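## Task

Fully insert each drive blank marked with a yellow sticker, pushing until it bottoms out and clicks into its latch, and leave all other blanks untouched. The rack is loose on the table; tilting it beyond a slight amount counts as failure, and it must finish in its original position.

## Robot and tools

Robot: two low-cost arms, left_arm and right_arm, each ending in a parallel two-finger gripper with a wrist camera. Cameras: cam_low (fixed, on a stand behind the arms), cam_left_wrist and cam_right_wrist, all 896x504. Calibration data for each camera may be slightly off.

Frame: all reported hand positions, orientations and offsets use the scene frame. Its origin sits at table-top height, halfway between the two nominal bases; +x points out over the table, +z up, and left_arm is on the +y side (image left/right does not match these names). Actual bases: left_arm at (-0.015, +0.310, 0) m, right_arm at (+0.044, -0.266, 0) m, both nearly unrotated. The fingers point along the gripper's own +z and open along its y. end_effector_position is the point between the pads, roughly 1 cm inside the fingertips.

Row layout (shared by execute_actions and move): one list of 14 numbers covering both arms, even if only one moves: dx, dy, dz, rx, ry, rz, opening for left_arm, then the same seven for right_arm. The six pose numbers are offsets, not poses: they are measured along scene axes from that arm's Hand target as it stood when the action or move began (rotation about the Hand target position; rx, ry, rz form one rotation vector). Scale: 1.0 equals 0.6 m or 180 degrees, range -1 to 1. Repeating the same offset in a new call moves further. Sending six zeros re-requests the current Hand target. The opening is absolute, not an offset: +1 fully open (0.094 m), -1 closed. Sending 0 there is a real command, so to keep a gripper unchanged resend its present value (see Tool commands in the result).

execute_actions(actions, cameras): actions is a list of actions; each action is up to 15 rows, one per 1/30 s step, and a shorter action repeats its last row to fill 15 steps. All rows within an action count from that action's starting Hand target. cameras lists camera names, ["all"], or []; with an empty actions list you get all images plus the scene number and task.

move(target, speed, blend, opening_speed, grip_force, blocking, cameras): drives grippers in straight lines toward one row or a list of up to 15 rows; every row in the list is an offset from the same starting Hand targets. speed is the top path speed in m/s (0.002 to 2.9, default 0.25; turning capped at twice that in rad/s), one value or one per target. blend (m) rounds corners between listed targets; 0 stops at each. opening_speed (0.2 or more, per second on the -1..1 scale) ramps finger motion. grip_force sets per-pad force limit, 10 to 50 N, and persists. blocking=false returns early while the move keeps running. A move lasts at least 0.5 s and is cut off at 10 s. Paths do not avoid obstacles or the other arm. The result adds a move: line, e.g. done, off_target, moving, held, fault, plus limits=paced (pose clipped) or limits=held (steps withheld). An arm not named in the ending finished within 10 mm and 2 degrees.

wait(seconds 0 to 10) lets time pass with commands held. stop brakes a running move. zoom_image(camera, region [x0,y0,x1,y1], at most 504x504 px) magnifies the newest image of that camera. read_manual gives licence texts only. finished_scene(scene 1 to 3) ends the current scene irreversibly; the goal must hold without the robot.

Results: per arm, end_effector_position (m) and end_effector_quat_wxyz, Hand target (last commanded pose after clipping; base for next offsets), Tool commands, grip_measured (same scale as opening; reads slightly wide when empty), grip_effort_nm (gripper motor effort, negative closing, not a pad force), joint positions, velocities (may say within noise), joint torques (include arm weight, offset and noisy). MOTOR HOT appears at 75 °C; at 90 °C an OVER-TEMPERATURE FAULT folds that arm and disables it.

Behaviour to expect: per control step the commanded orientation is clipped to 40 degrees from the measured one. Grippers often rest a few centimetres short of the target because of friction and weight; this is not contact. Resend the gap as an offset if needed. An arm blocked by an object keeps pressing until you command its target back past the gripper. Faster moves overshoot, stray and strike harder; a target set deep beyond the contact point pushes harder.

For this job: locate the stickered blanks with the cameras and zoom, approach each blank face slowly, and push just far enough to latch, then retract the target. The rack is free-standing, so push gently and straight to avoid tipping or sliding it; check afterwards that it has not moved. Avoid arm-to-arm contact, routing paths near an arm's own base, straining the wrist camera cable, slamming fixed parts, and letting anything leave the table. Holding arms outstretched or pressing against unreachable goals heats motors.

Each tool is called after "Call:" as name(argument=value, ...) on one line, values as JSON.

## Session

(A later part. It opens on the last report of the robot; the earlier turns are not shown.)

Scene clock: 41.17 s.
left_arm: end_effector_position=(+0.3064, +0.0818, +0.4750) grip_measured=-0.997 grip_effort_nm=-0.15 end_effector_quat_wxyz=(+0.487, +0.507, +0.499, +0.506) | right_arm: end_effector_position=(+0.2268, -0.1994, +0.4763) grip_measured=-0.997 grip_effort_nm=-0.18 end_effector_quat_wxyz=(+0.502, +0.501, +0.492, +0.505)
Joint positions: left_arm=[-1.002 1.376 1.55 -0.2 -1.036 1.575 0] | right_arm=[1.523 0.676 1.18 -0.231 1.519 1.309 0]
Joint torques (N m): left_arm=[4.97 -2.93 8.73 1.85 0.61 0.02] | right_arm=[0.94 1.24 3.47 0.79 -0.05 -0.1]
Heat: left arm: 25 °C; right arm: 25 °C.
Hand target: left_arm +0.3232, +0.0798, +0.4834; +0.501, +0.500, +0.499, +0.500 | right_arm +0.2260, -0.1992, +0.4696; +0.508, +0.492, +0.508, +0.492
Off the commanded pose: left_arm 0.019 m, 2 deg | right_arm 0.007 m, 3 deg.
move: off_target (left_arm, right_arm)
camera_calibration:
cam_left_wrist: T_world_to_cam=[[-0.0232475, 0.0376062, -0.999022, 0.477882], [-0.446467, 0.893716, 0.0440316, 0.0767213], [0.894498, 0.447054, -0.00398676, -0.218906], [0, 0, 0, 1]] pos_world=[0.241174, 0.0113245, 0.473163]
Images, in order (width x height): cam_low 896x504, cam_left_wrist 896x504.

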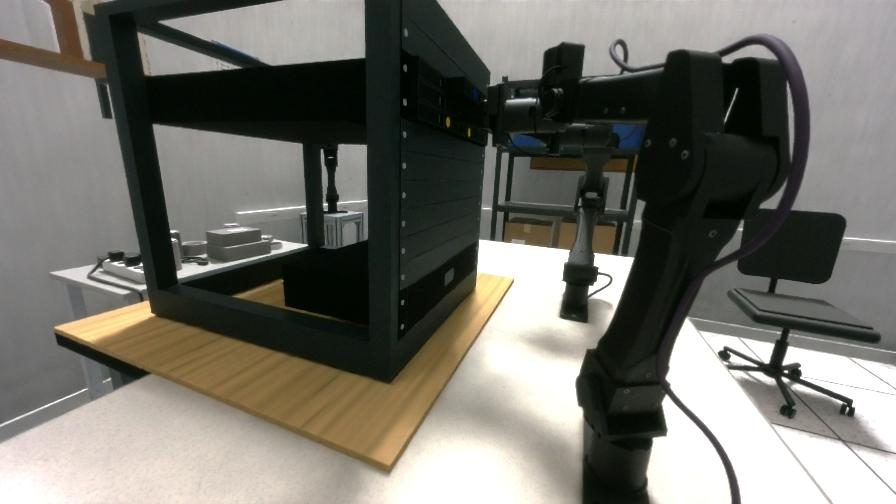

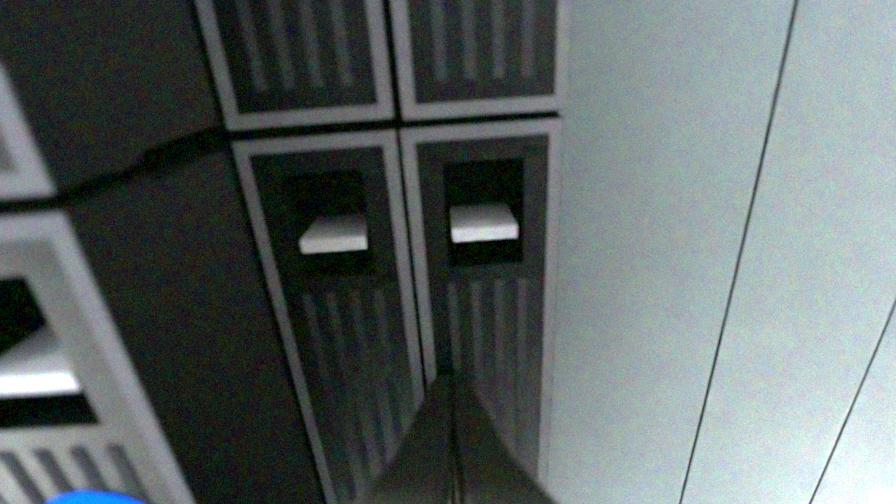

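Flush; press more firmly, a bit lower.

Call:
move(target=[[-0.02,0,-0.012,0,0,0,-1,0,0,0,0,0,0,-1],[0.022,0,-0.012,0,0,0,-1,0,0,0,0,0,0,-1]], blend=[0.004,0], speed=0.05, cameras=["cam_low","cam_left_wrist"])

Scene clock: 43.10 s.
left_arm: end_effector_position=(+0.3072, +0.0819, +0.4747) grip_measured=-0.997 grip_effort_nm=-0.15 end_effector_quat_wxyz=(+0.487, +0.508, +0.499, +0.506) | right_arm: end_effector_position=(+0.2268, -0.1994, +0.4763) grip_measured=-0.997 grip_effort_nm=-0.18 end_effector_quat_wxyz=(+0.502, +0.501, +0.492, +0.505)
Joint positions: left_arm=[-0.998 1.376 1.55 -0.201 -1.03 1.575 0] | right_arm=[1.523 0.676 1.18 -0.231 1.519 1.309 0]
Joint torques (N m): left_arm=[8.27 -2 6.95 2.14 0.93 -0.02] | right_arm=[0.94 1.26 3.47 0.8 -0.04 -0.1]
Heat: left arm: 25 °C; right arm: 25 °C.
Hand target: left_arm +0.3364, +0.0798, +0.4762; +0.501, +0.500, +0.499, +0.500 | right_arm +0.2260, -0.1992, +0.4696; +0.508, +0.492, +0.508, +0.492
Off the commanded pose: left_arm 0.029 m, 2 deg | right_arm 0.007 m, 3 deg.
move: off_target (left_arm, right_arm)
camera_calibration:
cam_left_wrist: T_world_to_cam=[[-0.0240938, 0.0388702, -0.998954, 0.477747], [-0.444304, 0.894718, 0.0455305, 0.0755309], [0.895552, 0.444936, -0.00428696, -0.219759], [0, 0, 0, 1]] pos_world=[0.241875, 0.0116299, 0.472866]
Images, in order (width x height): cam_low 896x504, cam_left_wrist 896x504.

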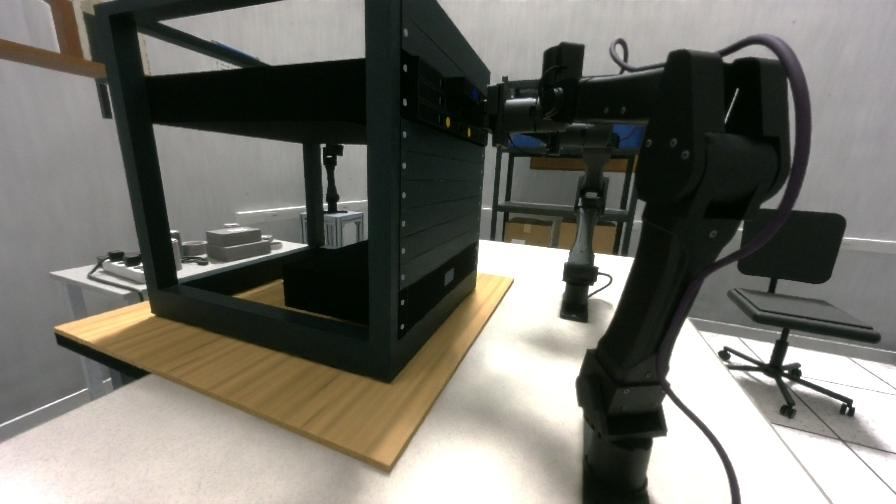

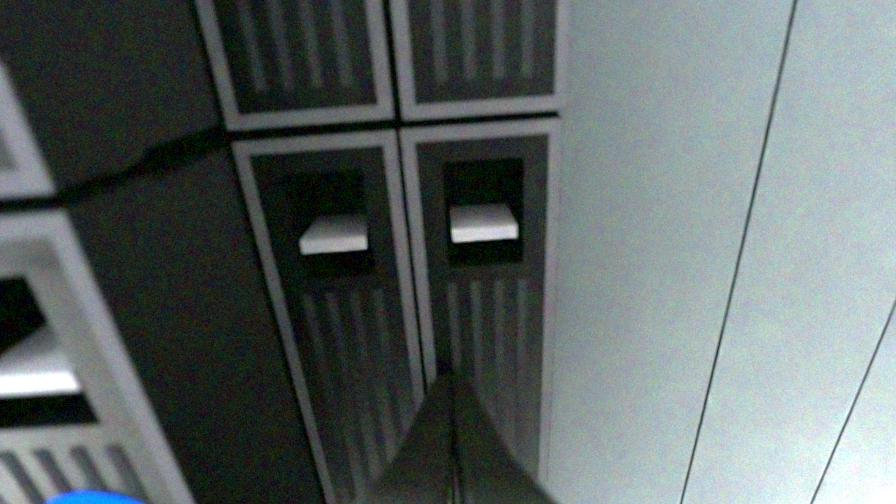

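Call:
move(target=[-0.2,0,0.01,0,0,0,-1,0,0,0,0,0,0,-1], speed=0.2, cameras=["cam_low","cam_left_wrist"])

Scene clock: 45.07 s.
left_arm: end_effector_position=(+0.2184, +0.0738, +0.4834) grip_measured=-0.997 grip_effort_nm=-0.15 end_effector_quat_wxyz=(+0.506, +0.501, +0.497, +0.496) | right_arm: end_effector_position=(+0.2268, -0.1994, +0.4763) grip_measured=-0.997 grip_effort_nm=-0.18 end_effector_quat_wxyz=(+0.502, +0.501, +0.492, +0.505)
Joint positions: left_arm=[-1.329 1.273 1.489 -0.203 -1.337 1.577 0] | right_arm=[1.523 0.676 1.18 -0.231 1.519 1.309 0]
Joint torques (N m): left_arm=[-0.47 -5.24 4.6 1.3 -0.19 0.03] | right_arm=[0.94 1.25 3.45 0.79 -0.04 -0.1]
Heat: left arm: 25 °C; right arm: 25 °C.
Hand target: left_arm +0.2164, +0.0798, +0.4822; +0.501, +0.500, +0.499, +0.500 | right_arm +0.2260, -0.1992, +0.4696; +0.508, +0.492, +0.508, +0.492
Off the commanded pose: left_arm 0.006 m, 1 deg | right_arm 0.007 m, 3 deg.
move: off_target (right_arm)
camera_calibration:
cam_left_wrist: T_world_to_cam=[[-0.00688077, 0.00532177, -0.999962, 0.483703], [-0.423604, 0.905815, 0.00773555, 0.0558242], [0.905821, 0.423641, -0.00397838, -0.137277], [0, 0, 0, 1]] pos_world=[0.151324, 0.00501544, 0.482706]
Images, in order (width x height): cam_low 896x504, cam_left_wrist 896x504.

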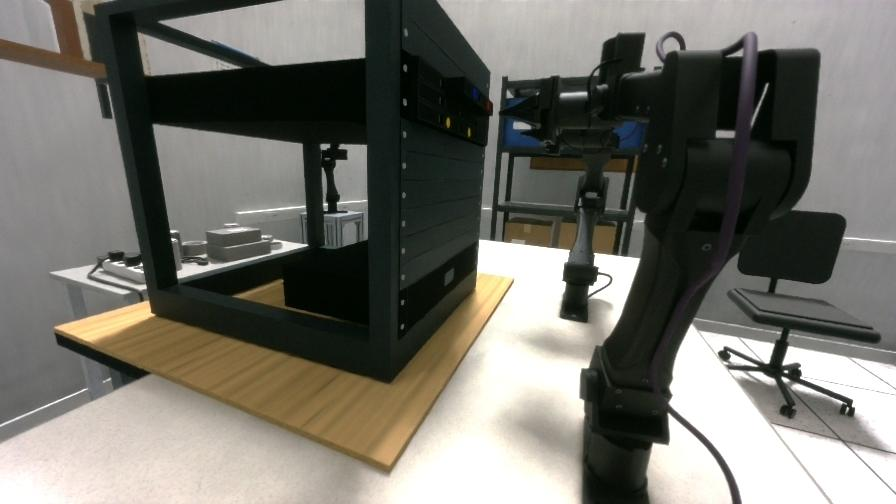

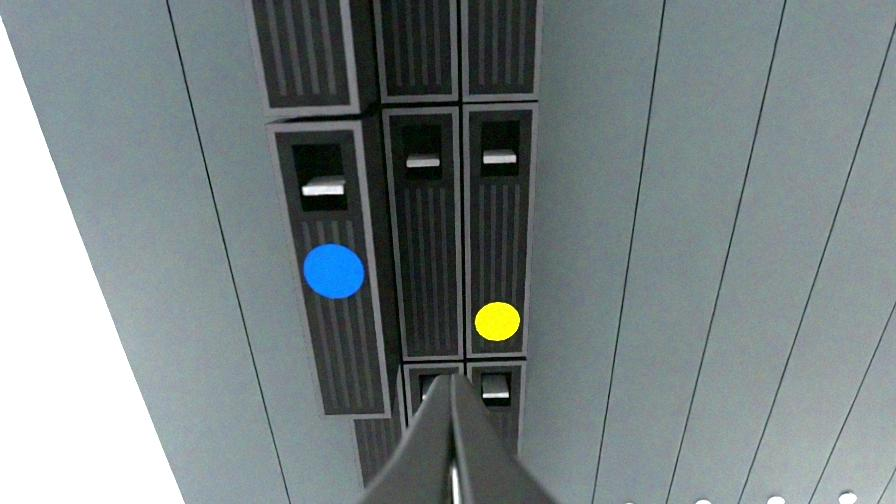

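Call:
finished_scene(scene=2)

The scene is finished: the task was done.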